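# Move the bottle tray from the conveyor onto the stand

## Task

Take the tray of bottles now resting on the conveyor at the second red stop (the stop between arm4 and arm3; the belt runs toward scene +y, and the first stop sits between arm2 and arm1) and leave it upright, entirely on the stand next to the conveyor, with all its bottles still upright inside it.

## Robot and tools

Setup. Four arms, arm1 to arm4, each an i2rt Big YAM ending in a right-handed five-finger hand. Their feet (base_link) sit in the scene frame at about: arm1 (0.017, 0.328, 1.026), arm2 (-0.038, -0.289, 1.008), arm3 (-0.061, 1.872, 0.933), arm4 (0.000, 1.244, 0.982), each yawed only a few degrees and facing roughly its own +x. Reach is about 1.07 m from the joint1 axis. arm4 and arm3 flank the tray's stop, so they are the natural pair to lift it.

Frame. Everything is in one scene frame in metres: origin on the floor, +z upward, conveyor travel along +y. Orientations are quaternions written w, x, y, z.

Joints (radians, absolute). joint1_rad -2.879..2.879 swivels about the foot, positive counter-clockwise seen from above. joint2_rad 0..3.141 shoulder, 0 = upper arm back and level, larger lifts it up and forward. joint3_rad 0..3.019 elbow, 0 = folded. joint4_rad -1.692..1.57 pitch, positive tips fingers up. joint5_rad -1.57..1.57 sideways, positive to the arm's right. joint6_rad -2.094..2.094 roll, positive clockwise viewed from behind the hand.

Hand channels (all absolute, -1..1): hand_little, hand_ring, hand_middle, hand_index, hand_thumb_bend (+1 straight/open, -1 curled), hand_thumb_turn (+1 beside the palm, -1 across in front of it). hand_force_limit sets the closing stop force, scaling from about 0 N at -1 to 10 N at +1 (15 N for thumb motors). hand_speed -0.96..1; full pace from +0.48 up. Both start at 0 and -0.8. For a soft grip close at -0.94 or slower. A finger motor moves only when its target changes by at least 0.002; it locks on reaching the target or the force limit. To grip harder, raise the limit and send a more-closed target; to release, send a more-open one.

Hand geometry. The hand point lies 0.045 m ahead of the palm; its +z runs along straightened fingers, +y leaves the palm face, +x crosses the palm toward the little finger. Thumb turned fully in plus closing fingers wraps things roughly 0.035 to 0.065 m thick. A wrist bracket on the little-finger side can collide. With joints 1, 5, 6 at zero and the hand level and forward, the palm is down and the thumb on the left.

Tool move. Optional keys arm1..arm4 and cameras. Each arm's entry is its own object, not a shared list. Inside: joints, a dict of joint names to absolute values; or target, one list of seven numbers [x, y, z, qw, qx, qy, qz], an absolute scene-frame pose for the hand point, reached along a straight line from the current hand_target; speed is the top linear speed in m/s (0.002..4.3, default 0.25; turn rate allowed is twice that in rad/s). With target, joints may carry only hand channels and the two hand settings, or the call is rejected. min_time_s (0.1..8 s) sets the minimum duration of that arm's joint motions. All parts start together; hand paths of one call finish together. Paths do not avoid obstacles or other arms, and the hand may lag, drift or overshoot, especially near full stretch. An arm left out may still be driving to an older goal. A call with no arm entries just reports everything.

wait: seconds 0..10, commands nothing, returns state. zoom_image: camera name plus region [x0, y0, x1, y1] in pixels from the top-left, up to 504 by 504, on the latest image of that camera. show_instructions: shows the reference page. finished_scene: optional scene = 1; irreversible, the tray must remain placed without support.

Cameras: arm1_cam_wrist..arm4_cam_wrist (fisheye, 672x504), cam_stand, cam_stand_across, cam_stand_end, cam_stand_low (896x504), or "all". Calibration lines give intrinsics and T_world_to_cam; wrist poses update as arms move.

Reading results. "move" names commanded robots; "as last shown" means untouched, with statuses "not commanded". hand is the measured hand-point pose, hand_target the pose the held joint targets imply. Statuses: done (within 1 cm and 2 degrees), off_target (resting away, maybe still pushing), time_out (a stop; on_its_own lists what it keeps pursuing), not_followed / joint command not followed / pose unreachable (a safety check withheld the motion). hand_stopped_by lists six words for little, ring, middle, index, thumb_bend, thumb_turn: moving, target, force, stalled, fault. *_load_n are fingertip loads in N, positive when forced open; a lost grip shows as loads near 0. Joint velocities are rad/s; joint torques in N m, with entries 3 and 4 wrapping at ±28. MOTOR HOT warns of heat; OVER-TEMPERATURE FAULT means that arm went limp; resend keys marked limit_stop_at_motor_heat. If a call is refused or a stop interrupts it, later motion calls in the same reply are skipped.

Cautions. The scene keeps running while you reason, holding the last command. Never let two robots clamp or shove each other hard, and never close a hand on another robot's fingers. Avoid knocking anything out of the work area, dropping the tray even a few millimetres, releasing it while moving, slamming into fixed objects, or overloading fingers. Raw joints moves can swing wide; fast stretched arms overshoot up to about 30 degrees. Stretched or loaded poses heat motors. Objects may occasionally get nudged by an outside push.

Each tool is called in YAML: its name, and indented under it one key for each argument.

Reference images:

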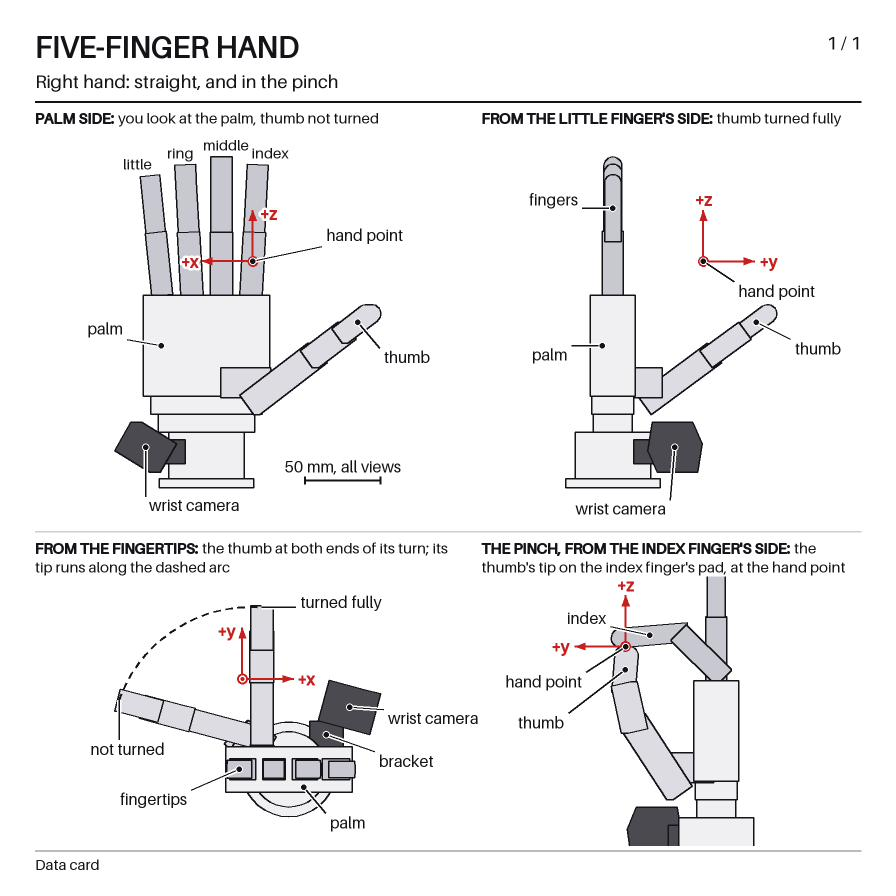

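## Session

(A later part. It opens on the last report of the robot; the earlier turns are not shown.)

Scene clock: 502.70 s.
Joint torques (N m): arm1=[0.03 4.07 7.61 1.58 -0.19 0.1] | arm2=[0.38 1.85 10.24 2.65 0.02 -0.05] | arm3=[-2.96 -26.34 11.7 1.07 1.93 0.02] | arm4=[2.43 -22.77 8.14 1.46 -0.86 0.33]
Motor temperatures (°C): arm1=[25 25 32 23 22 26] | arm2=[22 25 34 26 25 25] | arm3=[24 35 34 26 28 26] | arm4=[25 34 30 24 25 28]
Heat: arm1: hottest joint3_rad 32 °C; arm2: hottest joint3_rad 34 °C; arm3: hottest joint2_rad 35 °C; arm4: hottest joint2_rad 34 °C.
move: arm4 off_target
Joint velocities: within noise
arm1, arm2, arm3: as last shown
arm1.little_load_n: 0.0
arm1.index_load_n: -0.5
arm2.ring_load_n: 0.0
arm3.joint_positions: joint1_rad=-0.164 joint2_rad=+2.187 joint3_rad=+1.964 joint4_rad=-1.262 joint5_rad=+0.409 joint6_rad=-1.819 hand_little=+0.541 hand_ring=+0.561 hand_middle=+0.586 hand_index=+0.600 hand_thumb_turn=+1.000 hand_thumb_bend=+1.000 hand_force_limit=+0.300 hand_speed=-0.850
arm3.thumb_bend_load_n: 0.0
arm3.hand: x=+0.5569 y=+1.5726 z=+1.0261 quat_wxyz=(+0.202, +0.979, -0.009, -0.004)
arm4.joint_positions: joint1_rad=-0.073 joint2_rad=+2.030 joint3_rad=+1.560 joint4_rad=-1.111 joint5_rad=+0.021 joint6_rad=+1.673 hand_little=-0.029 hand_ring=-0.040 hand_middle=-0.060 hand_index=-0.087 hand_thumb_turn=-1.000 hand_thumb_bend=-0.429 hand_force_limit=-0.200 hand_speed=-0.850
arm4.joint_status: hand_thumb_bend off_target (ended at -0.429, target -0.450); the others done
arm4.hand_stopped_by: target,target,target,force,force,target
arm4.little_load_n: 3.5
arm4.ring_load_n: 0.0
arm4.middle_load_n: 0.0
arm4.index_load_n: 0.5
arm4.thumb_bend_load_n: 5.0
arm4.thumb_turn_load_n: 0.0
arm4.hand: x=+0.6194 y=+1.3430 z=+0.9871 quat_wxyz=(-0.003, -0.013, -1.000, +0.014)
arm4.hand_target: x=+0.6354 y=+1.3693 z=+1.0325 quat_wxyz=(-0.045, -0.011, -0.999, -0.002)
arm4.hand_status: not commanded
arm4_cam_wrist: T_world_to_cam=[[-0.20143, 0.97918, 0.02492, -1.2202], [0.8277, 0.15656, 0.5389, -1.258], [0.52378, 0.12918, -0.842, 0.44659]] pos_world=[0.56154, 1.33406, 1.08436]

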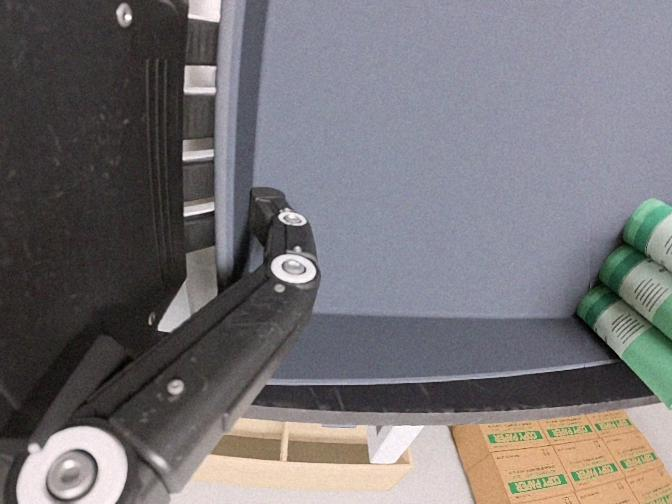

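move:
  arm3: {"joints": {"hand_force_limit": 0.7, "hand_little": 0.50, "hand_ring": 0.515, "hand_middle": 0.515, "hand_index": 0.52}}
  cameras: ["arm3_cam_wrist","cam_stand_across"]

zoom_image:
  camera: "arm3_cam_wrist"
  region: [150, 0, 450, 300]

zoom_image:
  camera: "cam_stand_across"
  region: [360, 60, 740, 200]

Scene clock: 504.97 s.
Joint torques (N m): arm1=[0.67 3.37 7.6 1.8 -0.2 0.11] | arm2=[0.38 1.96 10.13 2.61 0.02 -0.06] | arm3=[-3.14 -26.23 11.71 1.03 1.95 0.02] | arm4=[2.55 -22.89 8.17 1.44 -0.86 0.33]
Motor temperatures (°C): arm1=[25 25 32 23 22 26] | arm2=[22 25 34 26 25 25] | arm3=[24 36 34 26 28 26] | arm4=[25 34 30 24 25 28]
Heat: arm1: hottest joint3_rad 32 °C; arm2: hottest joint3_rad 34 °C; arm3: hottest joint2_rad 36 °C; arm4: hottest joint2_rad 34 °C.
move: arm3 done
Joint velocities: within noise
arm1, arm2, arm4: as last shown
arm1.index_load_n: 0.0
arm3.joint_positions: joint1_rad=-0.160 joint2_rad=+2.185 joint3_rad=+1.964 joint4_rad=-1.261 joint5_rad=+0.409 joint6_rad=-1.819 hand_little=+0.500 hand_ring=+0.517 hand_middle=+0.517 hand_index=+0.521 hand_thumb_turn=+1.000 hand_thumb_bend=+1.000 hand_force_limit=+0.700 hand_speed=-0.850
arm3.joint_status: all done
arm3.hand_stopped_by: target,target,target,target,target,target
arm3.little_load_n: 2.5
arm3.ring_load_n: 3.0
arm3.middle_load_n: 4.0
arm3.index_load_n: 4.0
arm3.thumb_bend_load_n: -0.5
arm3.thumb_turn_load_n: 0.0
arm3.hand: x=+0.5582 y=+1.5750 z=+1.0273 quat_wxyz=(+0.202, +0.979, -0.007, -0.002)
arm3.hand_target: x=+0.5625 y=+1.5540 z=+1.1104 quat_wxyz=(+0.238, +0.969, -0.034, +0.061)
arm3.hand_status: not commanded
arm4.joint_positions: joint1_rad=-0.073 joint2_rad=+2.030 joint3_rad=+1.560 joint4_rad=-1.111 joint5_rad=+0.021 joint6_rad=+1.674 hand_little=-0.029 hand_ring=-0.040 hand_middle=-0.060 hand_index=-0.086 hand_thumb_turn=-1.000 hand_thumb_bend=-0.429 hand_force_limit=-0.200 hand_speed=-0.850
arm4.little_load_n: 2.0
arm4.index_load_n: 1.5
arm4.thumb_bend_load_n: 3.0
arm4.hand: x=+0.6195 y=+1.3430 z=+0.9871 quat_wxyz=(-0.003, -0.014, -1.000, +0.014)
arm3_cam_wrist: T_world_to_cam=[[0.21574, -0.87452, 0.43437, 0.80557], [-0.82462, 0.07506, 0.56069, -0.23504], [-0.52293, -0.47915, -0.70495, 1.88804]] pos_world=[0.61971, 1.62678, 1.11285]

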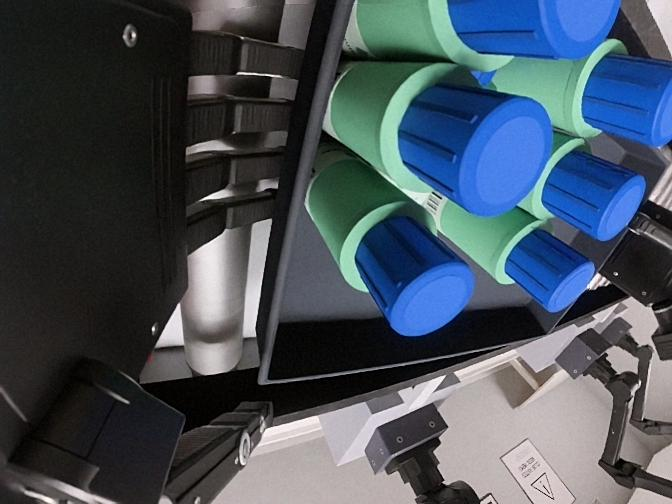

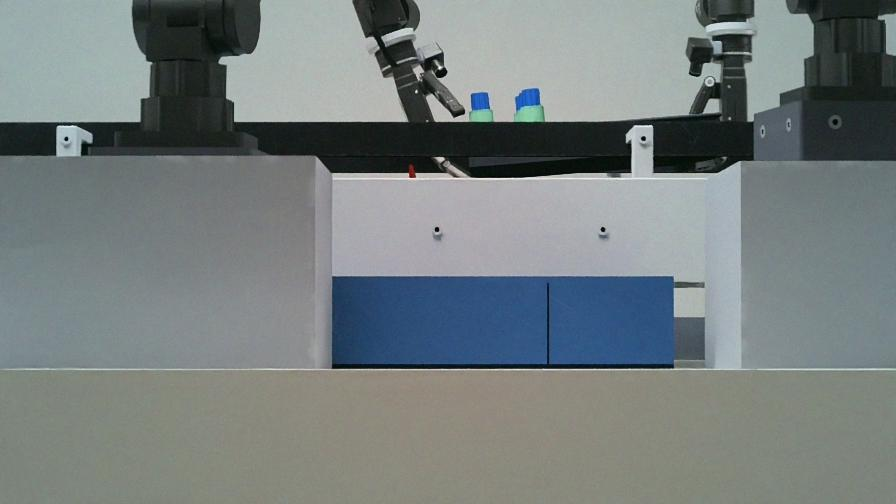

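Scaled by 1.680 from the camera's image (finer frame: 960x720).

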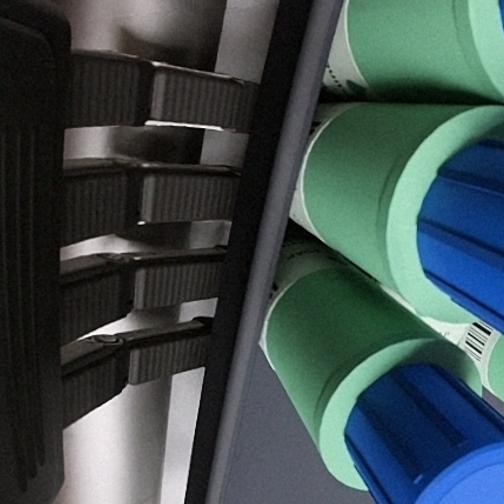

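Scaled by 1.326 from the camera's image (finer frame: 1280x720).

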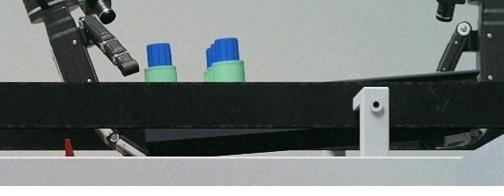

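move:
  arm3: {"target": [0.5640, 1.532, 1.1105, 0.240, 0.968, -0.040, 0.062], "speed": 0.03}
  arm4: {"target": [0.6354, 1.392, 1.0325, -0.045, -0.011, -0.999, -0.002], "speed": 0.03}
  cameras: ["arm3_cam_wrist"]

zoom_image:
  camera: "arm3_cam_wrist"
  region: [150, 0, 450, 300]

Scene clock: 511.60 s.
Joint torques (N m): arm1=[0.03 3.31 7.51 1.57 -0.19 0.07] | arm2=[0.5 1.49 10.25 2.61 0.02 -0.02] | arm3=[-5.3 -25.47 12.97 1.14 2.37 -0.11] | arm4=[4.31 -22.89 8.09 1.44 -1.16 0.51]
Motor temperatures (°C): arm1=[25 25 32 23 22 26] | arm2=[22 25 34 26 25 25] | arm3=[24 36 34 26 30 26] | arm4=[25 34 30 24 25 28]
Heat: arm1: hottest joint3_rad 32 °C; arm2: hottest joint3_rad 34 °C; arm3: hottest joint2_rad 36 °C; arm4: hottest joint2_rad 34 °C.
move: arm3 off_target; arm4 off_target
Joint velocities: within noise
arm1, arm2: as last shown
arm3.joint_positions: joint1_rad=-0.160 joint2_rad=+2.178 joint3_rad=+1.950 joint4_rad=-1.251 joint5_rad=+0.401 joint6_rad=-1.819 hand_little=+0.501 hand_ring=+0.517 hand_middle=+0.517 hand_index=+0.521 hand_thumb_turn=+1.000 hand_thumb_bend=+1.000 hand_force_limit=+0.700 hand_speed=-0.850
arm3.joint_status: not commanded
arm3.hand_stopped_by: target,target,target,target,target,target
arm3.little_load_n: 3.0
arm3.ring_load_n: 4.0
arm3.middle_load_n: 4.0
arm3.index_load_n: 4.5
arm3.thumb_bend_load_n: 0.0
arm3.thumb_turn_load_n: 0.0
arm3.hand: x=+0.5570 y=+1.5765 z=+1.0256 quat_wxyz=(+0.199, +0.980, -0.007, +0.000)
arm3.hand_target: x=+0.5569 y=+1.5355 z=+1.1095 quat_wxyz=(+0.241, +0.968, -0.042, +0.060)
arm3.hand_status: off_target (0.096 m and 9.4 deg from the pose sent, 0.094 m and 9.4 deg at the start)
arm4.joint_positions: joint1_rad=-0.063 joint2_rad=+2.030 joint3_rad=+1.560 joint4_rad=-1.111 joint5_rad=+0.026 joint6_rad=+1.686 hand_little=-0.029 hand_ring=-0.040 hand_middle=-0.060 hand_index=-0.086 hand_thumb_turn=-1.000 hand_thumb_bend=-0.429 hand_force_limit=-0.200 hand_speed=-0.850
arm4.joint_status: not commanded
arm4.hand_stopped_by: target,target,target,force,force,target
arm4.little_load_n: 2.5
arm4.ring_load_n: 0.5
arm4.middle_load_n: 0.0
arm4.index_load_n: 1.0
arm4.thumb_bend_load_n: 3.0
arm4.thumb_turn_load_n: 0.0
arm4.hand: x=+0.6192 y=+1.3478 z=+0.9868 quat_wxyz=(-0.003, -0.015, -1.000, +0.016)
arm4.hand_target: x=+0.6322 y=+1.3912 z=+1.0325 quat_wxyz=(-0.044, -0.010, -0.999, -0.004)
arm4.hand_status: off_target (0.066 m and 5.2 deg from the pose sent, 0.069 m and 5.2 deg at the start)
arm3_cam_wrist: T_world_to_cam=[[0.21415, -0.87716, 0.42981, 0.81762], [-0.82756, 0.07084, 0.55689, -0.223], [-0.51893, -0.47495, -0.71073, 1.88397]] pos_world=[0.61801, 1.62778, 1.11175]

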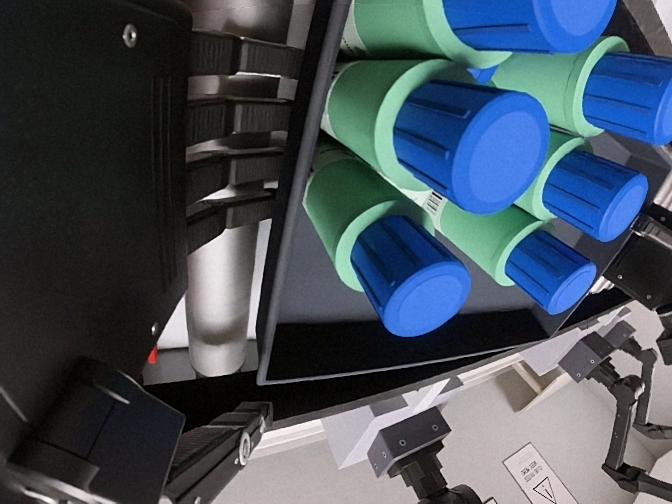

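Scaled by 1.680 from the camera's image (finer frame: 960x720).

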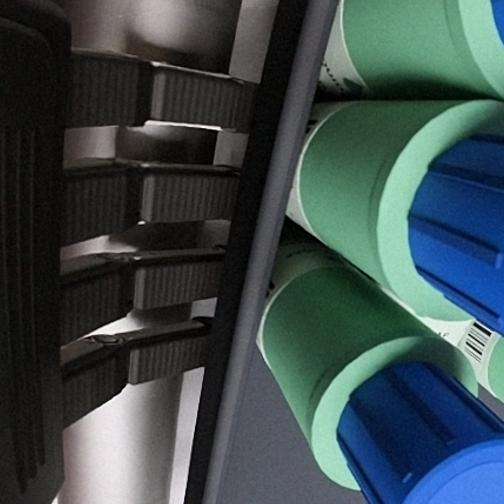

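move:
  arm3: {"joints": {"hand_little": 0.44, "hand_ring": 0.455, "hand_middle": 0.455, "hand_index": 0.46}}
  cameras: ["arm3_cam_wrist"]

zoom_image:
  camera: "arm3_cam_wrist"
  region: [150, 0, 450, 300]

Scene clock: 513.10 s.
Joint torques (N m): arm1=[-0.03 4.13 7.65 1.52 -0.19 0] | arm2=[-0.03 1.73 10.24 2.62 0.01 -0.04] | arm3=[-5.42 -25.52 12.96 1.14 2.51 -0.1] | arm4=[4.37 -22.83 8.1 1.43 -1.35 0.5]
Motor temperatures (°C): arm1=[25 25 32 23 22 26] | arm2=[22 25 34 26 25 25] | arm3=[24 36 34 26 30 26] | arm4=[25 34 30 24 25 28]
Heat: arm1: hottest joint3_rad 32 °C; arm2: hottest joint3_rad 34 °C; arm3: hottest joint2_rad 36 °C; arm4: hottest joint2_rad 34 °C.
move: arm3 done
Joint velocities: within noise
arm1.joint_positions: joint1_rad=+0.098 joint2_rad=+0.547 joint3_rad=+1.374 joint4_rad=-1.301 joint5_rad=-0.090 joint6_rad=-1.151 hand_little=+1.000 hand_ring=+1.000 hand_middle=+1.000 hand_index=+1.000 hand_thumb_turn=+1.000 hand_thumb_bend=+1.000 hand_force_limit=+0.000 hand_speed=-0.800
arm1.joint_status: not commanded
arm1.hand_stopped_by: target,target,target,target,target,target
arm1.little_load_n: 0.0
arm1.ring_load_n: 0.0
arm1.middle_load_n: 0.0
arm1.index_load_n: 0.0
arm1.thumb_bend_load_n: 0.0
arm1.thumb_turn_load_n: 0.0
arm1.hand: x=+0.2290 y=+0.3345 z=+1.5209 quat_wxyz=(-0.189, +0.849, -0.087, +0.486)
arm1.hand_target: x=+0.2278 y=+0.3343 z=+1.5297 quat_wxyz=(-0.191, +0.843, -0.086, +0.495)
arm1.hand_status: not commanded
arm2.joint_positions: joint1_rad=-0.023 joint2_rad=+0.637 joint3_rad=+1.321 joint4_rad=-1.164 joint5_rad=-0.169 joint6_rad=-1.285 hand_little=+1.000 hand_ring=+1.000 hand_middle=+1.000 hand_index=+1.000 hand_thumb_turn=+1.000 hand_thumb_bend=+1.000 hand_force_limit=+0.000 hand_speed=-0.800
arm2.joint_status: not commanded
arm2.hand_stopped_by: target,target,target,target,target,target
arm2.little_load_n: 0.0
arm2.ring_load_n: 0.0
arm2.middle_load_n: 0.0
arm2.index_load_n: 0.0
arm2.thumb_bend_load_n: 0.0
arm2.thumb_turn_load_n: 0.0
arm2.hand: x=+0.2284 y=-0.3437 z=+1.4937 quat_wxyz=(-0.109, +0.840, -0.138, +0.514)
arm2.hand_target: x=+0.2275 y=-0.3436 z=+1.5044 quat_wxyz=(-0.110, +0.834, -0.136, +0.524)
arm2.hand_status: not commanded
arm3.joint_positions: joint1_rad=-0.160 joint2_rad=+2.178 joint3_rad=+1.950 joint4_rad=-1.251 joint5_rad=+0.398 joint6_rad=-1.819 hand_little=+0.441 hand_ring=+0.457 hand_middle=+0.457 hand_index=+0.461 hand_thumb_turn=+1.000 hand_thumb_bend=+1.000 hand_force_limit=+0.700 hand_speed=-0.850
arm3.joint_status: all done
arm3.hand_stopped_by: target,target,target,target,target,target
arm3.little_load_n: 3.5
arm3.ring_load_n: 4.0
arm3.middle_load_n: 4.0
arm3.index_load_n: 4.5
arm3.thumb_bend_load_n: 0.0
arm3.thumb_turn_load_n: 0.5
arm3.hand: x=+0.5572 y=+1.5770 z=+1.0251 quat_wxyz=(+0.198, +0.980, -0.007, +0.001)
arm3.hand_target: x=+0.5569 y=+1.5355 z=+1.1095 quat_wxyz=(+0.241, +0.968, -0.042, +0.060)
arm3.hand_status: not commanded
arm4: as last shown
arm4.joint_positions: joint1_rad=-0.063 joint2_rad=+2.030 joint3_rad=+1.560 joint4_rad=-1.111 joint5_rad=+0.031 joint6_rad=+1.686 hand_little=-0.029 hand_ring=-0.040 hand_middle=-0.060 hand_index=-0.086 hand_thumb_turn=-1.000 hand_thumb_bend=-0.430 hand_force_limit=-0.200 hand_speed=-0.850
arm4.thumb_bend_load_n: 2.0
arm4.hand: x=+0.6194 y=+1.3469 z=+0.9866 quat_wxyz=(-0.004, -0.015, -1.000, +0.019)
arm3_cam_wrist: T_world_to_cam=[[0.21408, -0.8785, 0.4271, 0.8231], [-0.82806, 0.06872, 0.55641, -0.21852], [-0.51815, -0.47278, -0.71274, 1.8822]] pos_world=[0.61811, 1.62798, 1.11155]

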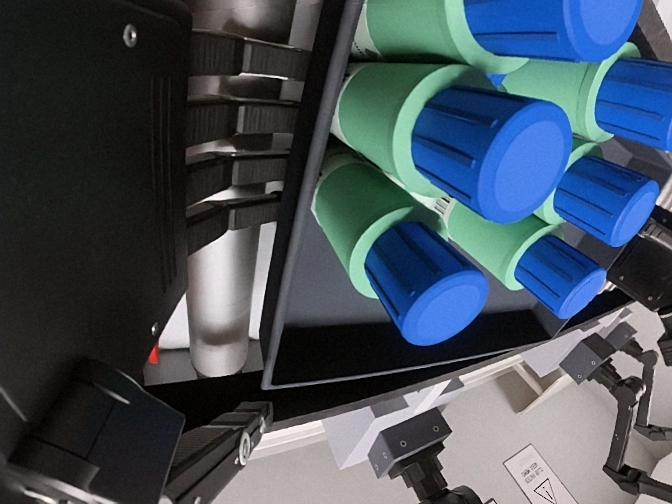

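Scaled by 1.680 from the camera's image (finer frame: 960x720).

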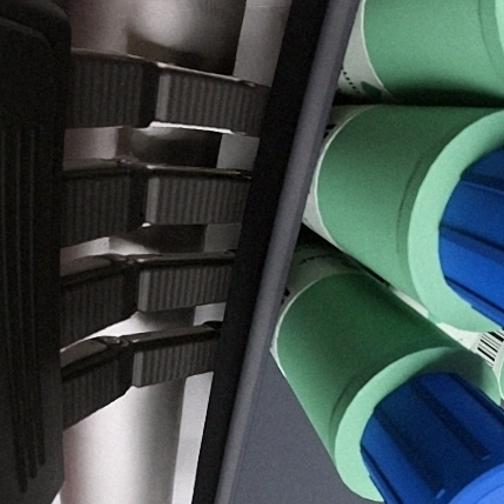

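move:
  arm3: {"joints": {"hand_little": 0.35, "hand_ring": 0.36, "hand_middle": 0.36, "hand_index": 0.36}}
  cameras: ["arm3_cam_wrist","cam_stand_across"]

zoom_image:
  camera: "arm3_cam_wrist"
  region: [150, 0, 450, 300]

zoom_image:
  camera: "cam_stand_across"
  region: [360, 60, 740, 200]

Scene clock: 514.87 s.
Joint torques (N m): arm1=[-0.32 3.66 7.75 1.55 -0.16 0.08] | arm2=[0.38 1.61 10.21 2.56 0.01 -0.05] | arm3=[-5.42 -25.47 12.98 1.13 2.62 -0.1] | arm4=[4.31 -22.83 8.09 1.43 -1.46 0.49]
Motor temperatures (°C): arm1=[25 25 32 23 22 26] | arm2=[22 25 34 26 25 25] | arm3=[24 36 34 26 31 26] | arm4=[25 34 30 24 26 28]
Heat: arm1: hottest joint3_rad 32 °C; arm2: hottest joint3_rad 34 °C; arm3: hottest joint2_rad 36 °C; arm4: hottest joint2_rad 34 °C.
move: arm3 done
Joint velocities: within noise
arm1, arm2, arm4: as last shown
arm1.middle_load_n: -0.5
arm3.joint_positions: joint1_rad=-0.158 joint2_rad=+2.178 joint3_rad=+1.950 joint4_rad=-1.251 joint5_rad=+0.395 joint6_rad=-1.819 hand_little=+0.350 hand_ring=+0.361 hand_middle=+0.361 hand_index=+0.361 hand_thumb_turn=+1.000 hand_thumb_bend=+1.000 hand_force_limit=+0.700 hand_speed=-0.850
arm3.joint_status: all done
arm3.hand_stopped_by: target,target,target,target,target,target
arm3.little_load_n: 2.0
arm3.ring_load_n: 4.5
arm3.middle_load_n: 4.0
arm3.index_load_n: 5.0
arm3.thumb_bend_load_n: 0.0
arm3.thumb_turn_load_n: 0.0
arm3.hand: x=+0.5581 y=+1.5790 z=+1.0248 quat_wxyz=(+0.196, +0.981, -0.006, +0.001)
arm3.hand_target: x=+0.5570 y=+1.5356 z=+1.1095 quat_wxyz=(+0.241, +0.968, -0.042, +0.060)
arm3.hand_status: not commanded
arm4.joint_positions: joint1_rad=-0.063 joint2_rad=+2.030 joint3_rad=+1.560 joint4_rad=-1.111 joint5_rad=+0.034 joint6_rad=+1.688 hand_little=-0.029 hand_ring=-0.040 hand_middle=-0.060 hand_index=-0.086 hand_thumb_turn=-1.000 hand_thumb_bend=-0.430 hand_force_limit=-0.200 hand_speed=-0.850
arm4.index_load_n: 1.5
arm4.thumb_bend_load_n: 1.5
arm4.hand: x=+0.6195 y=+1.3462 z=+0.9864 quat_wxyz=(-0.004, -0.016, -1.000, +0.020)
arm3_cam_wrist: T_world_to_cam=[[0.21677, -0.8789, 0.4249, 0.82633], [-0.82854, 0.06454, 0.5562, -0.21063], [-0.51627, -0.47261, -0.71422, 1.88361]] pos_world=[0.6188, 1.63008, 1.11136]

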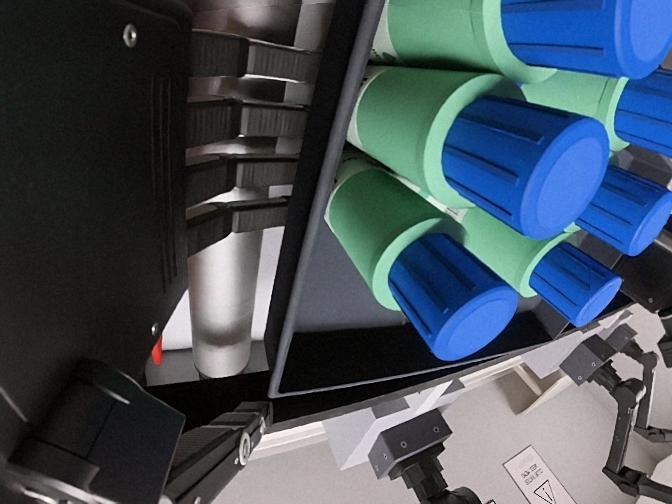

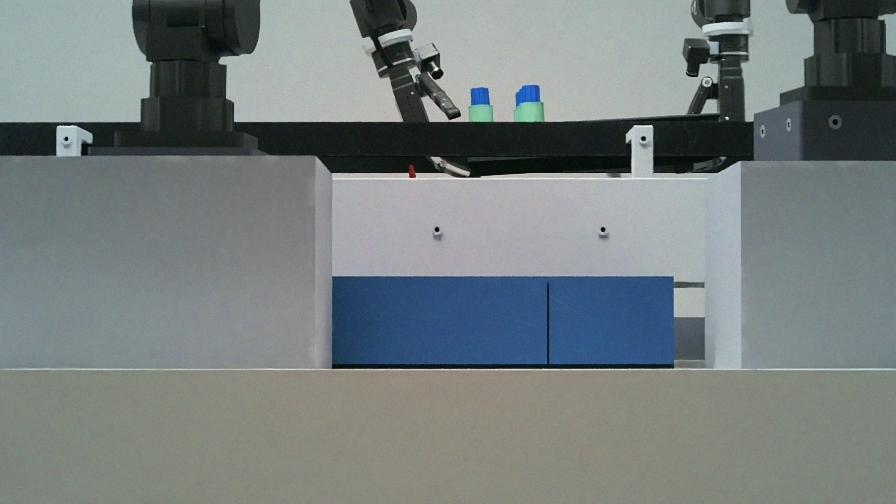

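Scaled by 1.680 from the camera's image (finer frame: 960x720).

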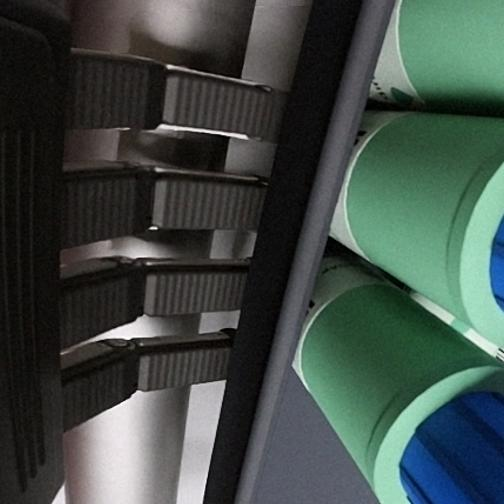

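Scaled by 1.326 from the camera's image (finer frame: 1280x720).

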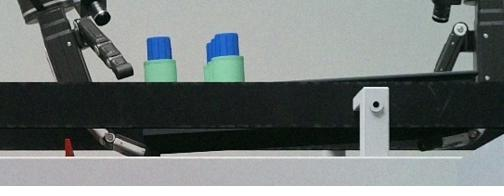

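zoom_image:
  camera: "arm3_cam_wrist"
  region: [240, 10, 380, 240]

Scaled by 2.191 from the camera's image (finer frame: 960x720).

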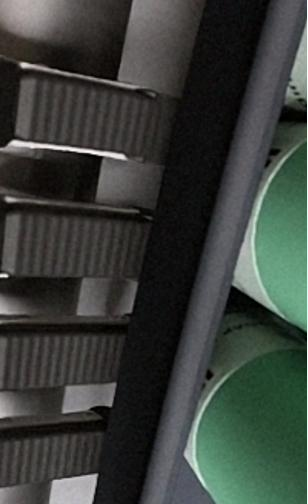

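move:
  arm3: {"target": [0.5640, 1.512, 1.1105, 0.238, 0.968, -0.055, 0.062], "speed": 0.03}
  arm4: {"target": [0.6354, 1.407, 1.0325, -0.045, -0.011, -0.999, -0.008], "speed": 0.03}
  cameras: ["arm3_cam_wrist"]

zoom_image:
  camera: "arm3_cam_wrist"
  region: [180, 0, 430, 250]

Scene clock: 518.13 s.
Joint torques (N m): arm1=[-0.15 3.49 7.69 1.68 -0.18 0.08] | arm2=[0.38 1.61 10.21 2.58 0.01 -0.04] | arm3=[-6.95 -24.12 14.09 1.37 2.76 0.02] | arm4=[5.54 -22.65 8.31 1.47 -1.78 0.6]
Motor temperatures (°C): arm1=[25 25 32 23 22 26] | arm2=[22 25 35 26 25 25] | arm3=[24 37 34 26 32 26] | arm4=[25 34 30 24 26 28]
Heat: arm1: hottest joint3_rad 32 °C; arm2: hottest joint3_rad 35 °C; arm3: hottest joint2_rad 37 °C; arm4: hottest joint2_rad 34 °C.
move: arm3 off_target; arm4 off_target
Joint velocities: within noise
arm1, arm2: as last shown
arm1.middle_load_n: 0.0
arm3.joint_positions: joint1_rad=-0.158 joint2_rad=+2.178 joint3_rad=+1.947 joint4_rad=-1.248 joint5_rad=+0.388 joint6_rad=-1.819 hand_little=+0.350 hand_ring=+0.361 hand_middle=+0.361 hand_index=+0.361 hand_thumb_turn=+1.000 hand_thumb_bend=+1.000 hand_force_limit=+0.700 hand_speed=-0.850
arm3.joint_status: not commanded
arm3.hand_stopped_by: target,target,target,target,target,target
arm3.little_load_n: 2.5
arm3.ring_load_n: 5.0
arm3.middle_load_n: 4.5
arm3.index_load_n: 5.0
arm3.thumb_bend_load_n: 0.0
arm3.thumb_turn_load_n: 0.0
arm3.hand: x=+0.5581 y=+1.5802 z=+1.0228 quat_wxyz=(+0.193, +0.981, -0.006, +0.002)
arm3.hand_target: x=+0.5548 y=+1.5237 z=+1.1014 quat_wxyz=(+0.240, +0.967, -0.057, +0.060)
arm3.hand_status: off_target (0.111 m and 10.4 deg from the pose sent, 0.109 m and 10.2 deg at the start; pose on its path clipped on 31 of 39 steps)
arm4.joint_positions: joint1_rad=-0.059 joint2_rad=+2.030 joint3_rad=+1.560 joint4_rad=-1.111 joint5_rad=+0.031 joint6_rad=+1.695 hand_little=-0.029 hand_ring=-0.040 hand_middle=-0.060 hand_index=-0.086 hand_thumb_turn=-1.000 hand_thumb_bend=-0.430 hand_force_limit=-0.200 hand_speed=-0.850
arm4.joint_status: not commanded
arm4.hand_stopped_by: target,target,target,force,force,target
arm4.little_load_n: 3.0
arm4.ring_load_n: 0.5
arm4.middle_load_n: 0.0
arm4.index_load_n: 1.0
arm4.thumb_bend_load_n: 1.5
arm4.thumb_turn_load_n: -0.5
arm4.hand: x=+0.6195 y=+1.3490 z=+0.9866 quat_wxyz=(-0.004, -0.017, -1.000, +0.019)
arm4.hand_target: x=+0.6310 y=+1.4055 z=+1.0325 quat_wxyz=(-0.043, -0.009, -0.999, -0.011)
arm4.hand_status: off_target (0.076 m and 5.7 deg from the pose sent, 0.078 m and 5.8 deg at the start)
arm3_cam_wrist: T_world_to_cam=[[0.21689, -0.8817, 0.419, 0.83862], [-0.82935, 0.05997, 0.5555, -0.20122], [-0.51491, -0.46797, -0.71824, 1.87871]] pos_world=[0.6186, 1.63067, 1.10976]

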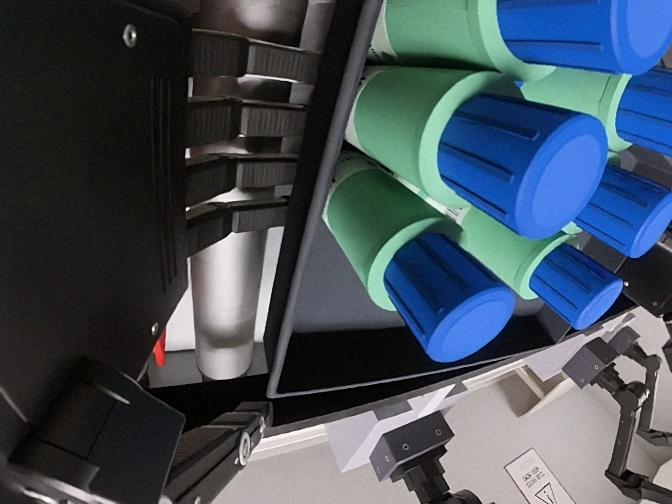

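Scaled by 2.016 from the camera's image (finer frame: 960x720).

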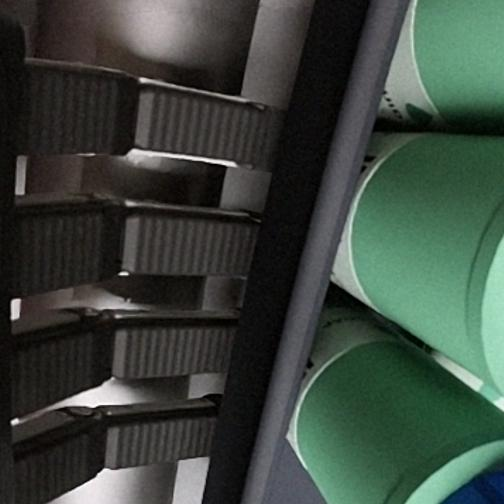

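move:
  arm3: {"joints": {"joint1_rad": -0.275}, "min_time_s": 2}
  arm4: {"target": [0.6340, 1.422, 1.0325, -0.045, -0.011, -0.999, -0.008], "speed": 0.015}
  cameras: ["arm3_cam_wrist"]

zoom_image:
  camera: "arm3_cam_wrist"
  region: [180, 0, 430, 250]

Scene clock: 529.13 s.
Joint torques (N m): arm1=[-0.62 4.07 7.73 1.47 -0.19 0.04] | arm2=[0.44 1.55 10.19 2.58 0.01 -0.04] | arm3=[-10.7 -24.06 14.09 1.36 3.26 0.03] | arm4=[6.65 -22.71 8.38 1.59 -2.06 0.65]
Motor temperatures (°C): arm1=[25 25 32 23 22 26] | arm2=[22 25 35 26 25 25] | arm3=[24 38 34 26 36 26] | arm4=[25 35 30 24 27 28]
Heat: arm1: hottest joint3_rad 32 °C; arm2: hottest joint3_rad 35 °C; arm3: hottest joint2_rad 38 °C; arm4: hottest joint2_rad 35 °C.
move: arm3 time_out; arm4 off_target
Joint velocities: within noise
arm1, arm2: as last shown
arm3.joint_positions: joint1_rad=-0.161 joint2_rad=+2.178 joint3_rad=+1.947 joint4_rad=-1.248 joint5_rad=+0.376 joint6_rad=-1.819 hand_little=+0.350 hand_ring=+0.361 hand_middle=+0.361 hand_index=+0.361 hand_thumb_turn=+1.000 hand_thumb_bend=+1.000 hand_force_limit=+0.700 hand_speed=-0.850
arm3.joint_status: joint1_rad time_out (moved -0.003 of -0.117)
arm3.hand_stopped_by: target,target,target,target,target,target
arm3.little_load_n: 3.0
arm3.ring_load_n: 5.5
arm3.middle_load_n: 4.5
arm3.index_load_n: 5.0
arm3.thumb_bend_load_n: 0.0
arm3.thumb_turn_load_n: 0.0
arm3.on_its_own: joint1_rad reads -0.161 and still pushes toward -0.275 since a time_out; joint5_rad reads +0.376 and still pushes toward +0.447 since a time_out
arm3.hand: x=+0.5578 y=+1.5802 z=+1.0212 quat_wxyz=(+0.187, +0.982, -0.007, +0.003)
arm3.hand_target: x=+0.5363 y=+1.4927 z=+1.1009 quat_wxyz=(+0.241, +0.966, -0.081, +0.054)
arm3.hand_status: not commanded
arm4.joint_positions: joint1_rad=-0.050 joint2_rad=+2.030 joint3_rad=+1.560 joint4_rad=-1.116 joint5_rad=+0.039 joint6_rad=+1.711 hand_little=-0.029 hand_ring=-0.040 hand_middle=-0.060 hand_index=-0.086 hand_thumb_turn=-1.000 hand_thumb_bend=-0.430 hand_force_limit=-0.200 hand_speed=-0.850
arm4.joint_status: not commanded
arm4.hand_stopped_by: target,target,target,force,force,target
arm4.little_load_n: 3.5
arm4.ring_load_n: 0.5
arm4.middle_load_n: 0.5
arm4.index_load_n: 1.0
arm4.thumb_bend_load_n: 2.0
arm4.thumb_turn_load_n: 0.0
arm4.hand: x=+0.6183 y=+1.3523 z=+0.9860 quat_wxyz=(-0.002, -0.021, -1.000, +0.023)
arm4.hand_target: x=+0.6283 y=+1.4197 z=+1.0326 quat_wxyz=(-0.042, -0.009, -0.999, -0.011)
arm4.hand_status: off_target (0.085 m and 6.2 deg from the pose sent, 0.088 m and 5.7 deg at the start)
arm3_cam_wrist: T_world_to_cam=[[0.21406, -0.887, 0.40915, 0.85927], [-0.83083, 0.05495, 0.5538, -0.19007], [-0.51371, -0.45849, -0.72518, 1.86887]] pos_world=[0.6182, 1.62947, 1.10897]

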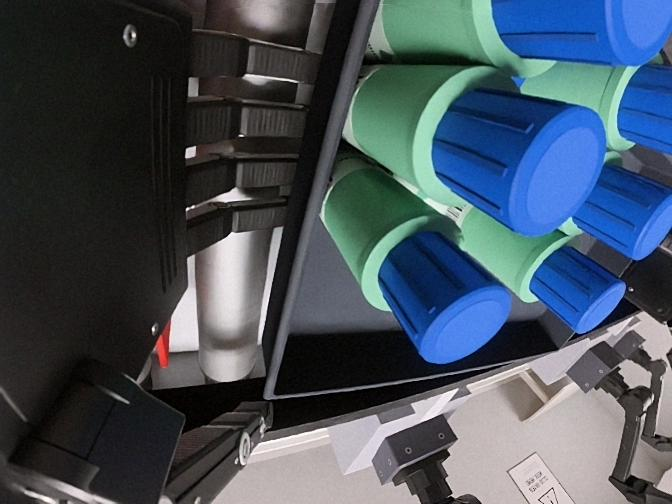

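Scaled by 2.016 from the camera's image (finer frame: 960x720).

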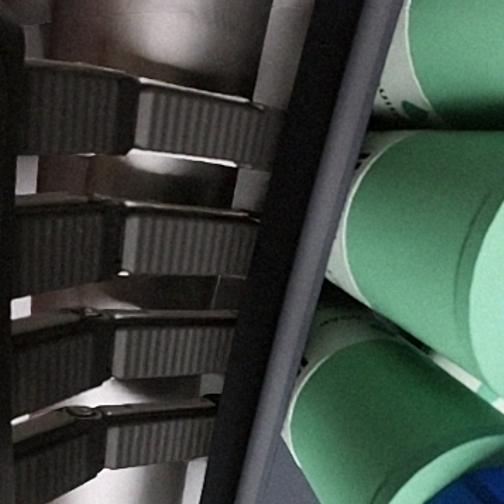

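move:
  cameras: ["arm3_cam_wrist", "cam_stand_across", "cam_stand", "arm4_cam_wrist"]

Scene clock: 532.50 s.
Joint torques (N m): arm1=[-0.15 3.19 7.54 1.77 -0.17 0.04] | arm2=[0.73 1.55 10.21 2.56 0.01 -0.03] | arm3=[-10.7 -24.06 14.11 1.37 3.26 0.02] | arm4=[6.65 -22.65 8.38 1.61 -2.05 0.66]
Motor temperatures (°C): arm1=[25 25 32 23 22 26] | arm2=[22 25 35 26 25 25] | arm3=[24 38 34 26 37 26] | arm4=[25 35 30 24 27 28]
Heat: arm1: hottest joint3_rad 32 °C; arm2: hottest joint3_rad 35 °C; arm3: hottest joint2_rad 38 °C; arm4: hottest joint2_rad 35 °C.
Joint velocities: within noise
arm1.joint_positions: joint1_rad=+0.098 joint2_rad=+0.547 joint3_rad=+1.374 joint4_rad=-1.301 joint5_rad=-0.090 joint6_rad=-1.151 hand_little=+1.000 hand_ring=+1.000 hand_middle=+1.000 hand_index=+1.000 hand_thumb_turn=+1.000 hand_thumb_bend=+1.000 hand_force_limit=+0.000 hand_speed=-0.800
arm1.joint_status: not commanded
arm1.hand_stopped_by: target,target,target,target,target,target
arm1.little_load_n: 0.0
arm1.ring_load_n: 0.0
arm1.middle_load_n: 0.0
arm1.index_load_n: 0.0
arm1.thumb_bend_load_n: 0.0
arm1.thumb_turn_load_n: 0.0
arm1.hand: x=+0.2290 y=+0.3345 z=+1.5209 quat_wxyz=(-0.189, +0.849, -0.087, +0.486) (m; scene frame)
arm1.hand_target: x=+0.2278 y=+0.3343 z=+1.5297 quat_wxyz=(-0.191, +0.843, -0.086, +0.495) (m; scene frame)
arm1.hand_status: not commanded
arm2.joint_positions: joint1_rad=-0.023 joint2_rad=+0.637 joint3_rad=+1.321 joint4_rad=-1.164 joint5_rad=-0.169 joint6_rad=-1.285 hand_little=+1.000 hand_ring=+1.000 hand_middle=+1.000 hand_index=+1.000 hand_thumb_turn=+1.000 hand_thumb_bend=+1.000 hand_force_limit=+0.000 hand_speed=-0.800
arm2.joint_status: not commanded
arm2.hand_stopped_by: target,target,target,target,target,target
arm2.little_load_n: 0.0
arm2.ring_load_n: 0.0
arm2.middle_load_n: 0.0
arm2.index_load_n: 0.0
arm2.thumb_bend_load_n: 0.0
arm2.thumb_turn_load_n: 0.0
arm2.hand: x=+0.2284 y=-0.3437 z=+1.4937 quat_wxyz=(-0.109, +0.840, -0.138, +0.514) (m; scene frame)
arm2.hand_target: x=+0.2275 y=-0.3436 z=+1.5044 quat_wxyz=(-0.110, +0.834, -0.136, +0.524) (m; scene frame)
arm2.hand_status: not commanded
arm3.joint_positions: joint1_rad=-0.161 joint2_rad=+2.178 joint3_rad=+1.947 joint4_rad=-1.248 joint5_rad=+0.376 joint6_rad=-1.819 hand_little=+0.350 hand_ring=+0.361 hand_middle=+0.361 hand_index=+0.361 hand_thumb_turn=+1.000 hand_thumb_bend=+1.000 hand_force_limit=+0.700 hand_speed=-0.850
arm3.joint_status: joint1_rad time_out (moved -0.003 of -0.117)
arm3.hand_stopped_by: target,target,target,target,target,target
arm3.little_load_n: 3.0
arm3.ring_load_n: 5.5
arm3.middle_load_n: 4.5
arm3.index_load_n: 5.0
arm3.thumb_bend_load_n: 0.0
arm3.thumb_turn_load_n: 0.0
arm3.on_its_own: joint1_rad reads -0.161 and still pushes toward -0.275 since a time_out; joint5_rad reads +0.376 and still pushes toward +0.447 since a time_out
arm3.hand: x=+0.5578 y=+1.5802 z=+1.0212 quat_wxyz=(+0.187, +0.982, -0.007, +0.003) (m; scene frame)
arm3.hand_target: x=+0.5363 y=+1.4927 z=+1.1010 quat_wxyz=(+0.241, +0.966, -0.081, +0.054) (m; scene frame)
arm3.hand_status: not commanded
arm4.joint_positions: joint1_rad=-0.050 joint2_rad=+2.030 joint3_rad=+1.560 joint4_rad=-1.116 joint5_rad=+0.039 joint6_rad=+1.711 hand_little=-0.029 hand_ring=-0.040 hand_middle=-0.060 hand_index=-0.086 hand_thumb_turn=-1.000 hand_thumb_bend=-0.430 hand_force_limit=-0.200 hand_speed=-0.850
arm4.joint_status: not commanded
arm4.hand_stopped_by: target,target,target,force,force,target
arm4.little_load_n: 3.5
arm4.ring_load_n: 0.5
arm4.middle_load_n: 0.0
arm4.index_load_n: 1.0
arm4.thumb_bend_load_n: 1.5
arm4.thumb_turn_load_n: 0.0
arm4.hand: x=+0.6183 y=+1.3523 z=+0.9860 quat_wxyz=(-0.002, -0.021, -1.000, +0.023) (m; scene frame)
arm4.hand_target: x=+0.6283 y=+1.4197 z=+1.0326 quat_wxyz=(-0.042, -0.009, -0.999, -0.011) (m; scene frame)
arm4.hand_status: off_target (0.085 m and 6.2 deg from the pose sent, 0.088 m and 5.7 deg at the start)
pictures: arm3_cam_wrist, arm4_cam_wrist, cam_stand, cam_stand_across
camera_calibration:
arm3_cam_wrist: T_world_to_cam=[[0.21406, -0.887, 0.40915, 0.85927], [-0.83083, 0.05495, 0.5538, -0.19007], [-0.51371, -0.45849, -0.72518, 1.86887]] pos_world=[0.6182, 1.62947, 1.10897]
arm4_cam_wrist: T_world_to_cam=[[-0.1863, 0.98246, 0.008, -1.22654], [0.83127, 0.15328, 0.53432, -1.25122], [0.52372, 0.10619, -0.84524, 0.47939]] pos_world=[0.56053, 1.34591, 1.08357]

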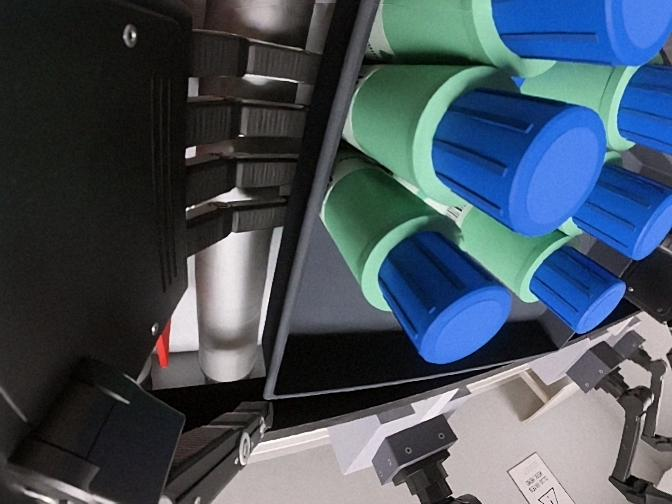

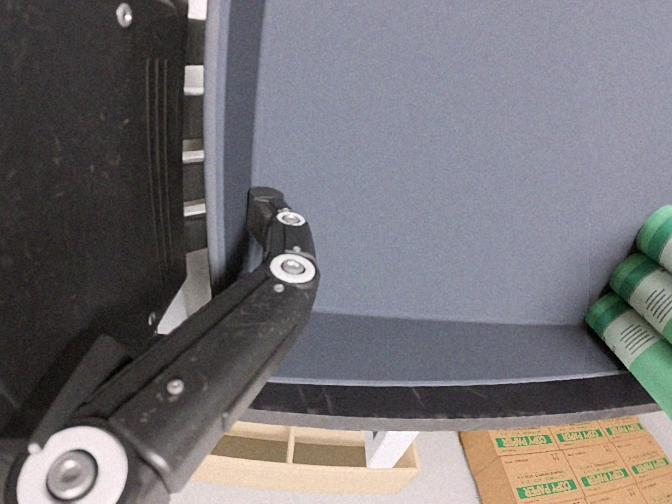

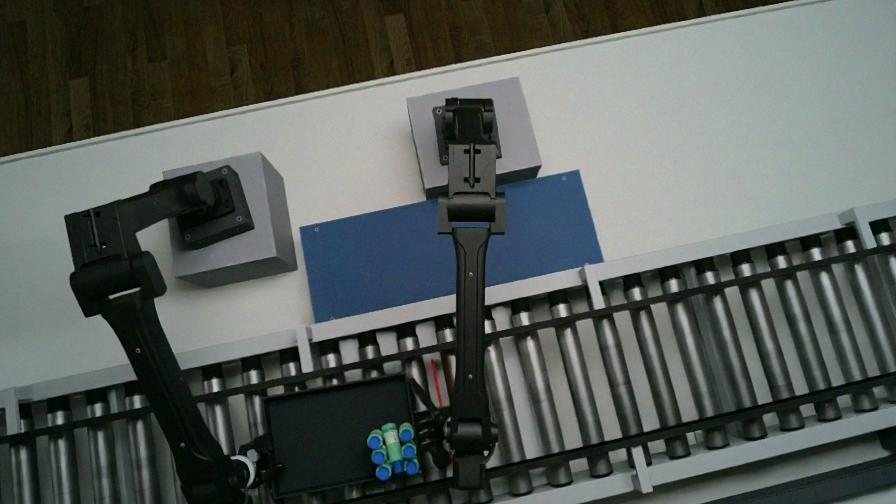

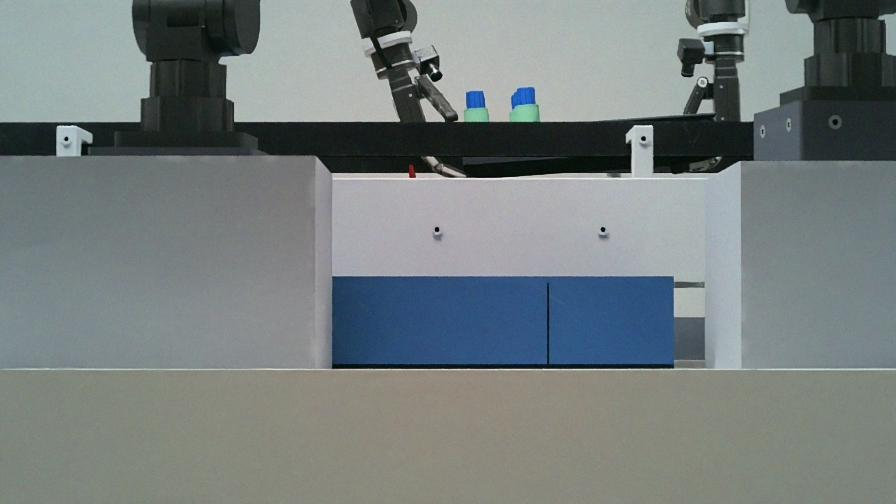

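zoom_image:
  camera: "arm3_cam_wrist"
  region: [180, 0, 430, 250]

zoom_image:
  camera: "cam_stand_across"
  region: [360, 60, 740, 200]

Scaled by 2.016 from the camera's image (finer frame: 960x720).

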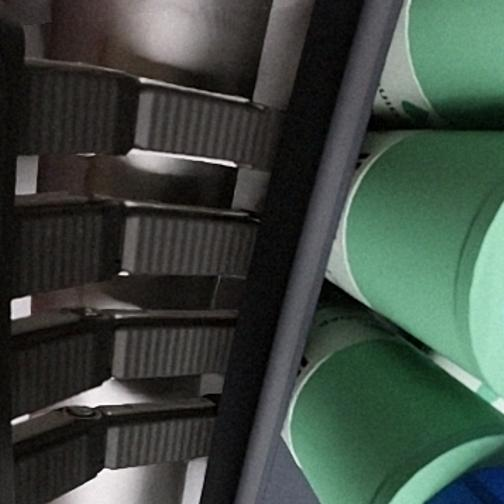

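Scaled by 1.326 from the camera's image (finer frame: 1280x720).

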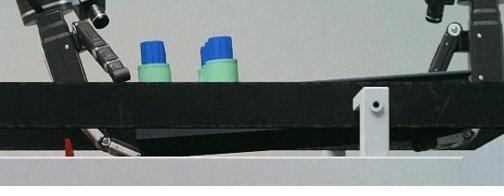

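move:
  arm3: {"joints": {"hand_little": 0.28, "hand_ring": 0.3, "hand_middle": 0.3, "hand_index": 0.3}}
  cameras: ["arm3_cam_wrist", "cam_stand_across"]

zoom_image:
  camera: "arm3_cam_wrist"
  region: [180, 0, 430, 250]

zoom_image:
  camera: "cam_stand_across"
  region: [360, 60, 740, 200]

Scene clock: 540.83 s.
Joint torques (N m): arm1=[0.03 3.84 7.82 1.66 -0.15 0.01] | arm2=[0.38 1.55 10.19 2.48 0.01 -0.03] | arm3=[-10.64 -24.23 14.09 1.32 3.36 0.02] | arm4=[6.71 -22.77 8.38 1.65 -2.17 0.63]
Motor temperatures (°C): arm1=[25 25 32 23 22 26] | arm2=[22 25 35 26 25 25] | arm3=[25 39 34 26 40 26] | arm4=[25 35 30 24 28 28]
Heat: arm1: hottest joint3_rad 32 °C; arm2: hottest joint3_rad 35 °C; arm3: hottest joint5_rad 40 °C; arm4: hottest joint2_rad 35 °C.
move: arm3 done
Joint velocities: within noise
arm1, arm2, arm4: as last shown
arm2.ring_load_n: -0.5
arm3.joint_positions: joint1_rad=-0.161 joint2_rad=+2.178 joint3_rad=+1.947 joint4_rad=-1.247 joint5_rad=+0.373 joint6_rad=-1.819 hand_little=+0.281 hand_ring=+0.301 hand_middle=+0.301 hand_index=+0.301 hand_thumb_turn=+1.000 hand_thumb_bend=+1.000 hand_force_limit=+0.700 hand_speed=-0.850
arm3.joint_status: all done
arm3.hand_stopped_by: target,target,target,target,target,target
arm3.little_load_n: 5.0
arm3.ring_load_n: 5.0
arm3.middle_load_n: 3.5
arm3.index_load_n: 4.0
arm3.thumb_bend_load_n: 0.0
arm3.thumb_turn_load_n: 0.0
arm3.on_its_own: joint1_rad reads -0.161 and still pushes toward -0.275 since a time_out; joint5_rad reads +0.373 and still pushes toward +0.447 since a time_out
arm3.hand: x=+0.5583 y=+1.5805 z=+1.0209 quat_wxyz=(+0.186, +0.983, -0.007, +0.004)
arm3.hand_target: x=+0.5363 y=+1.4927 z=+1.1009 quat_wxyz=(+0.241, +0.966, -0.081, +0.054)
arm3.hand_status: not commanded
arm4.joint_positions: joint1_rad=-0.050 joint2_rad=+2.030 joint3_rad=+1.560 joint4_rad=-1.118 joint5_rad=+0.042 joint6_rad=+1.714 hand_little=-0.029 hand_ring=-0.040 hand_middle=-0.060 hand_index=-0.086 hand_thumb_turn=-1.000 hand_thumb_bend=-0.430 hand_force_limit=-0.200 hand_speed=-0.850
arm4.little_load_n: 4.0
arm4.ring_load_n: 1.0
arm4.thumb_bend_load_n: 1.0
arm4.hand: x=+0.6181 y=+1.3515 z=+0.9858 quat_wxyz=(-0.001, -0.023, -0.999, +0.024)
arm3_cam_wrist: T_world_to_cam=[[0.21337, -0.88786, 0.40764, 0.86284], [-0.832, 0.05357, 0.55218, -0.185], [-0.5121, -0.45698, -0.72727, 1.86786]] pos_world=[0.6185, 1.62957, 1.10887]

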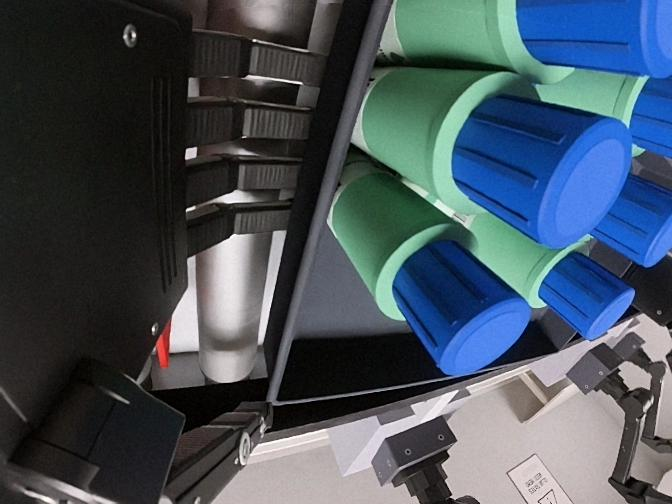

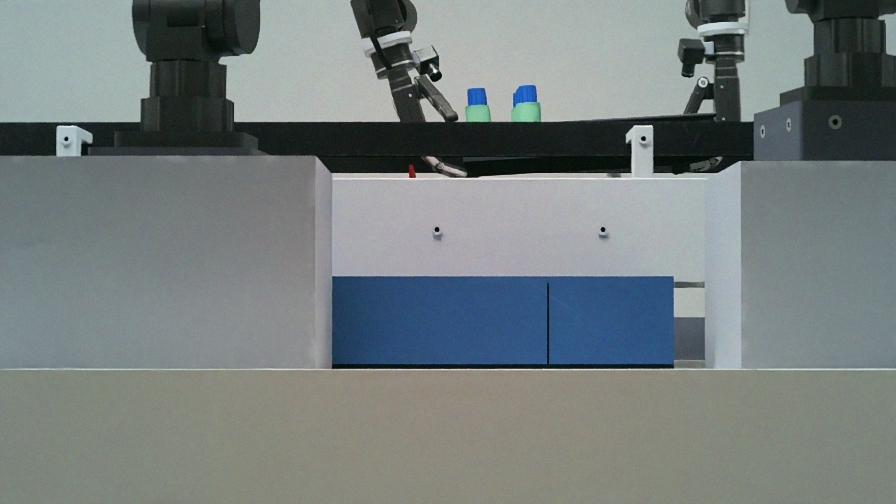

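Scaled by 2.016 from the camera's image (finer frame: 960x720).

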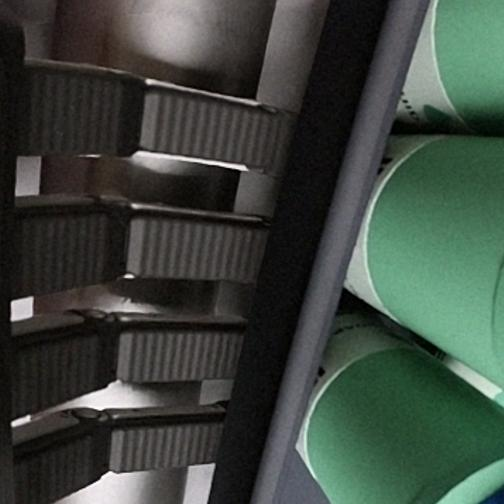

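Scaled by 1.326 from the camera's image (finer frame: 1280x720).

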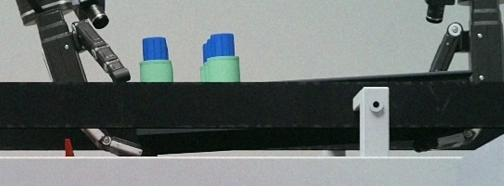

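zoom_image:
  camera: "cam_stand_across"
  region: [400, 80, 580, 200]

zoom_image:
  camera: "cam_stand_across"
  region: [560, 80, 740, 200]

Scaled by 2.800 from the camera's image (finer frame: 1280x720).

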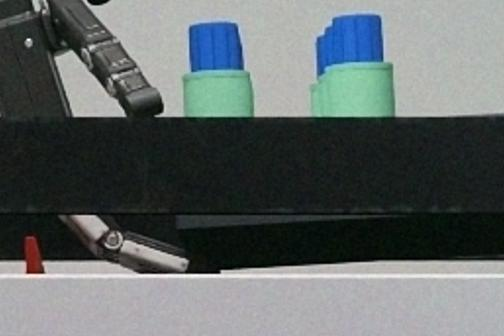

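Scaled by 2.800 from the camera's image (finer frame: 1280x720).

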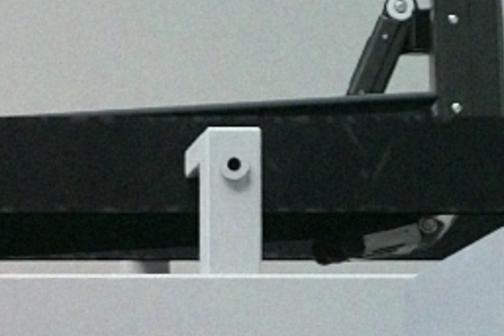

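zoom_image:
  camera: "cam_stand_across"
  region: [425, 145, 505, 190]

zoom_image:
  camera: "arm3_cam_wrist"
  region: [250, 0, 370, 120]

Scaled by 6.300 from the camera's image (finer frame: 1280x720).

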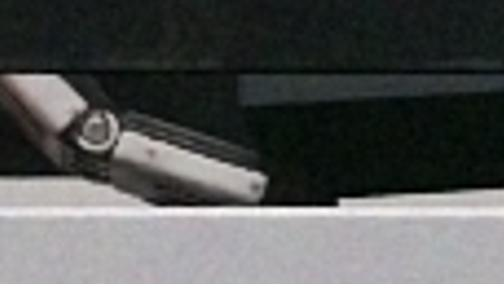

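Scaled by 4.200 from the camera's image (finer frame: 960x720).

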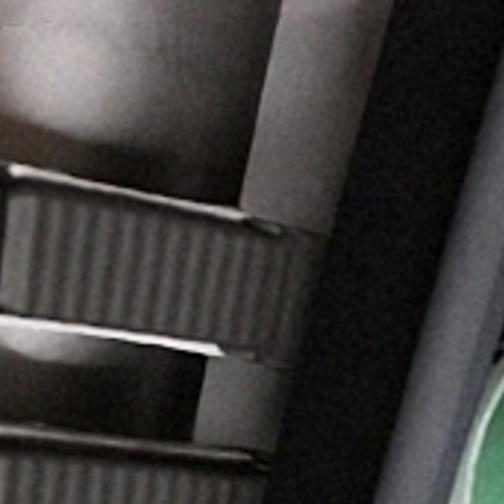

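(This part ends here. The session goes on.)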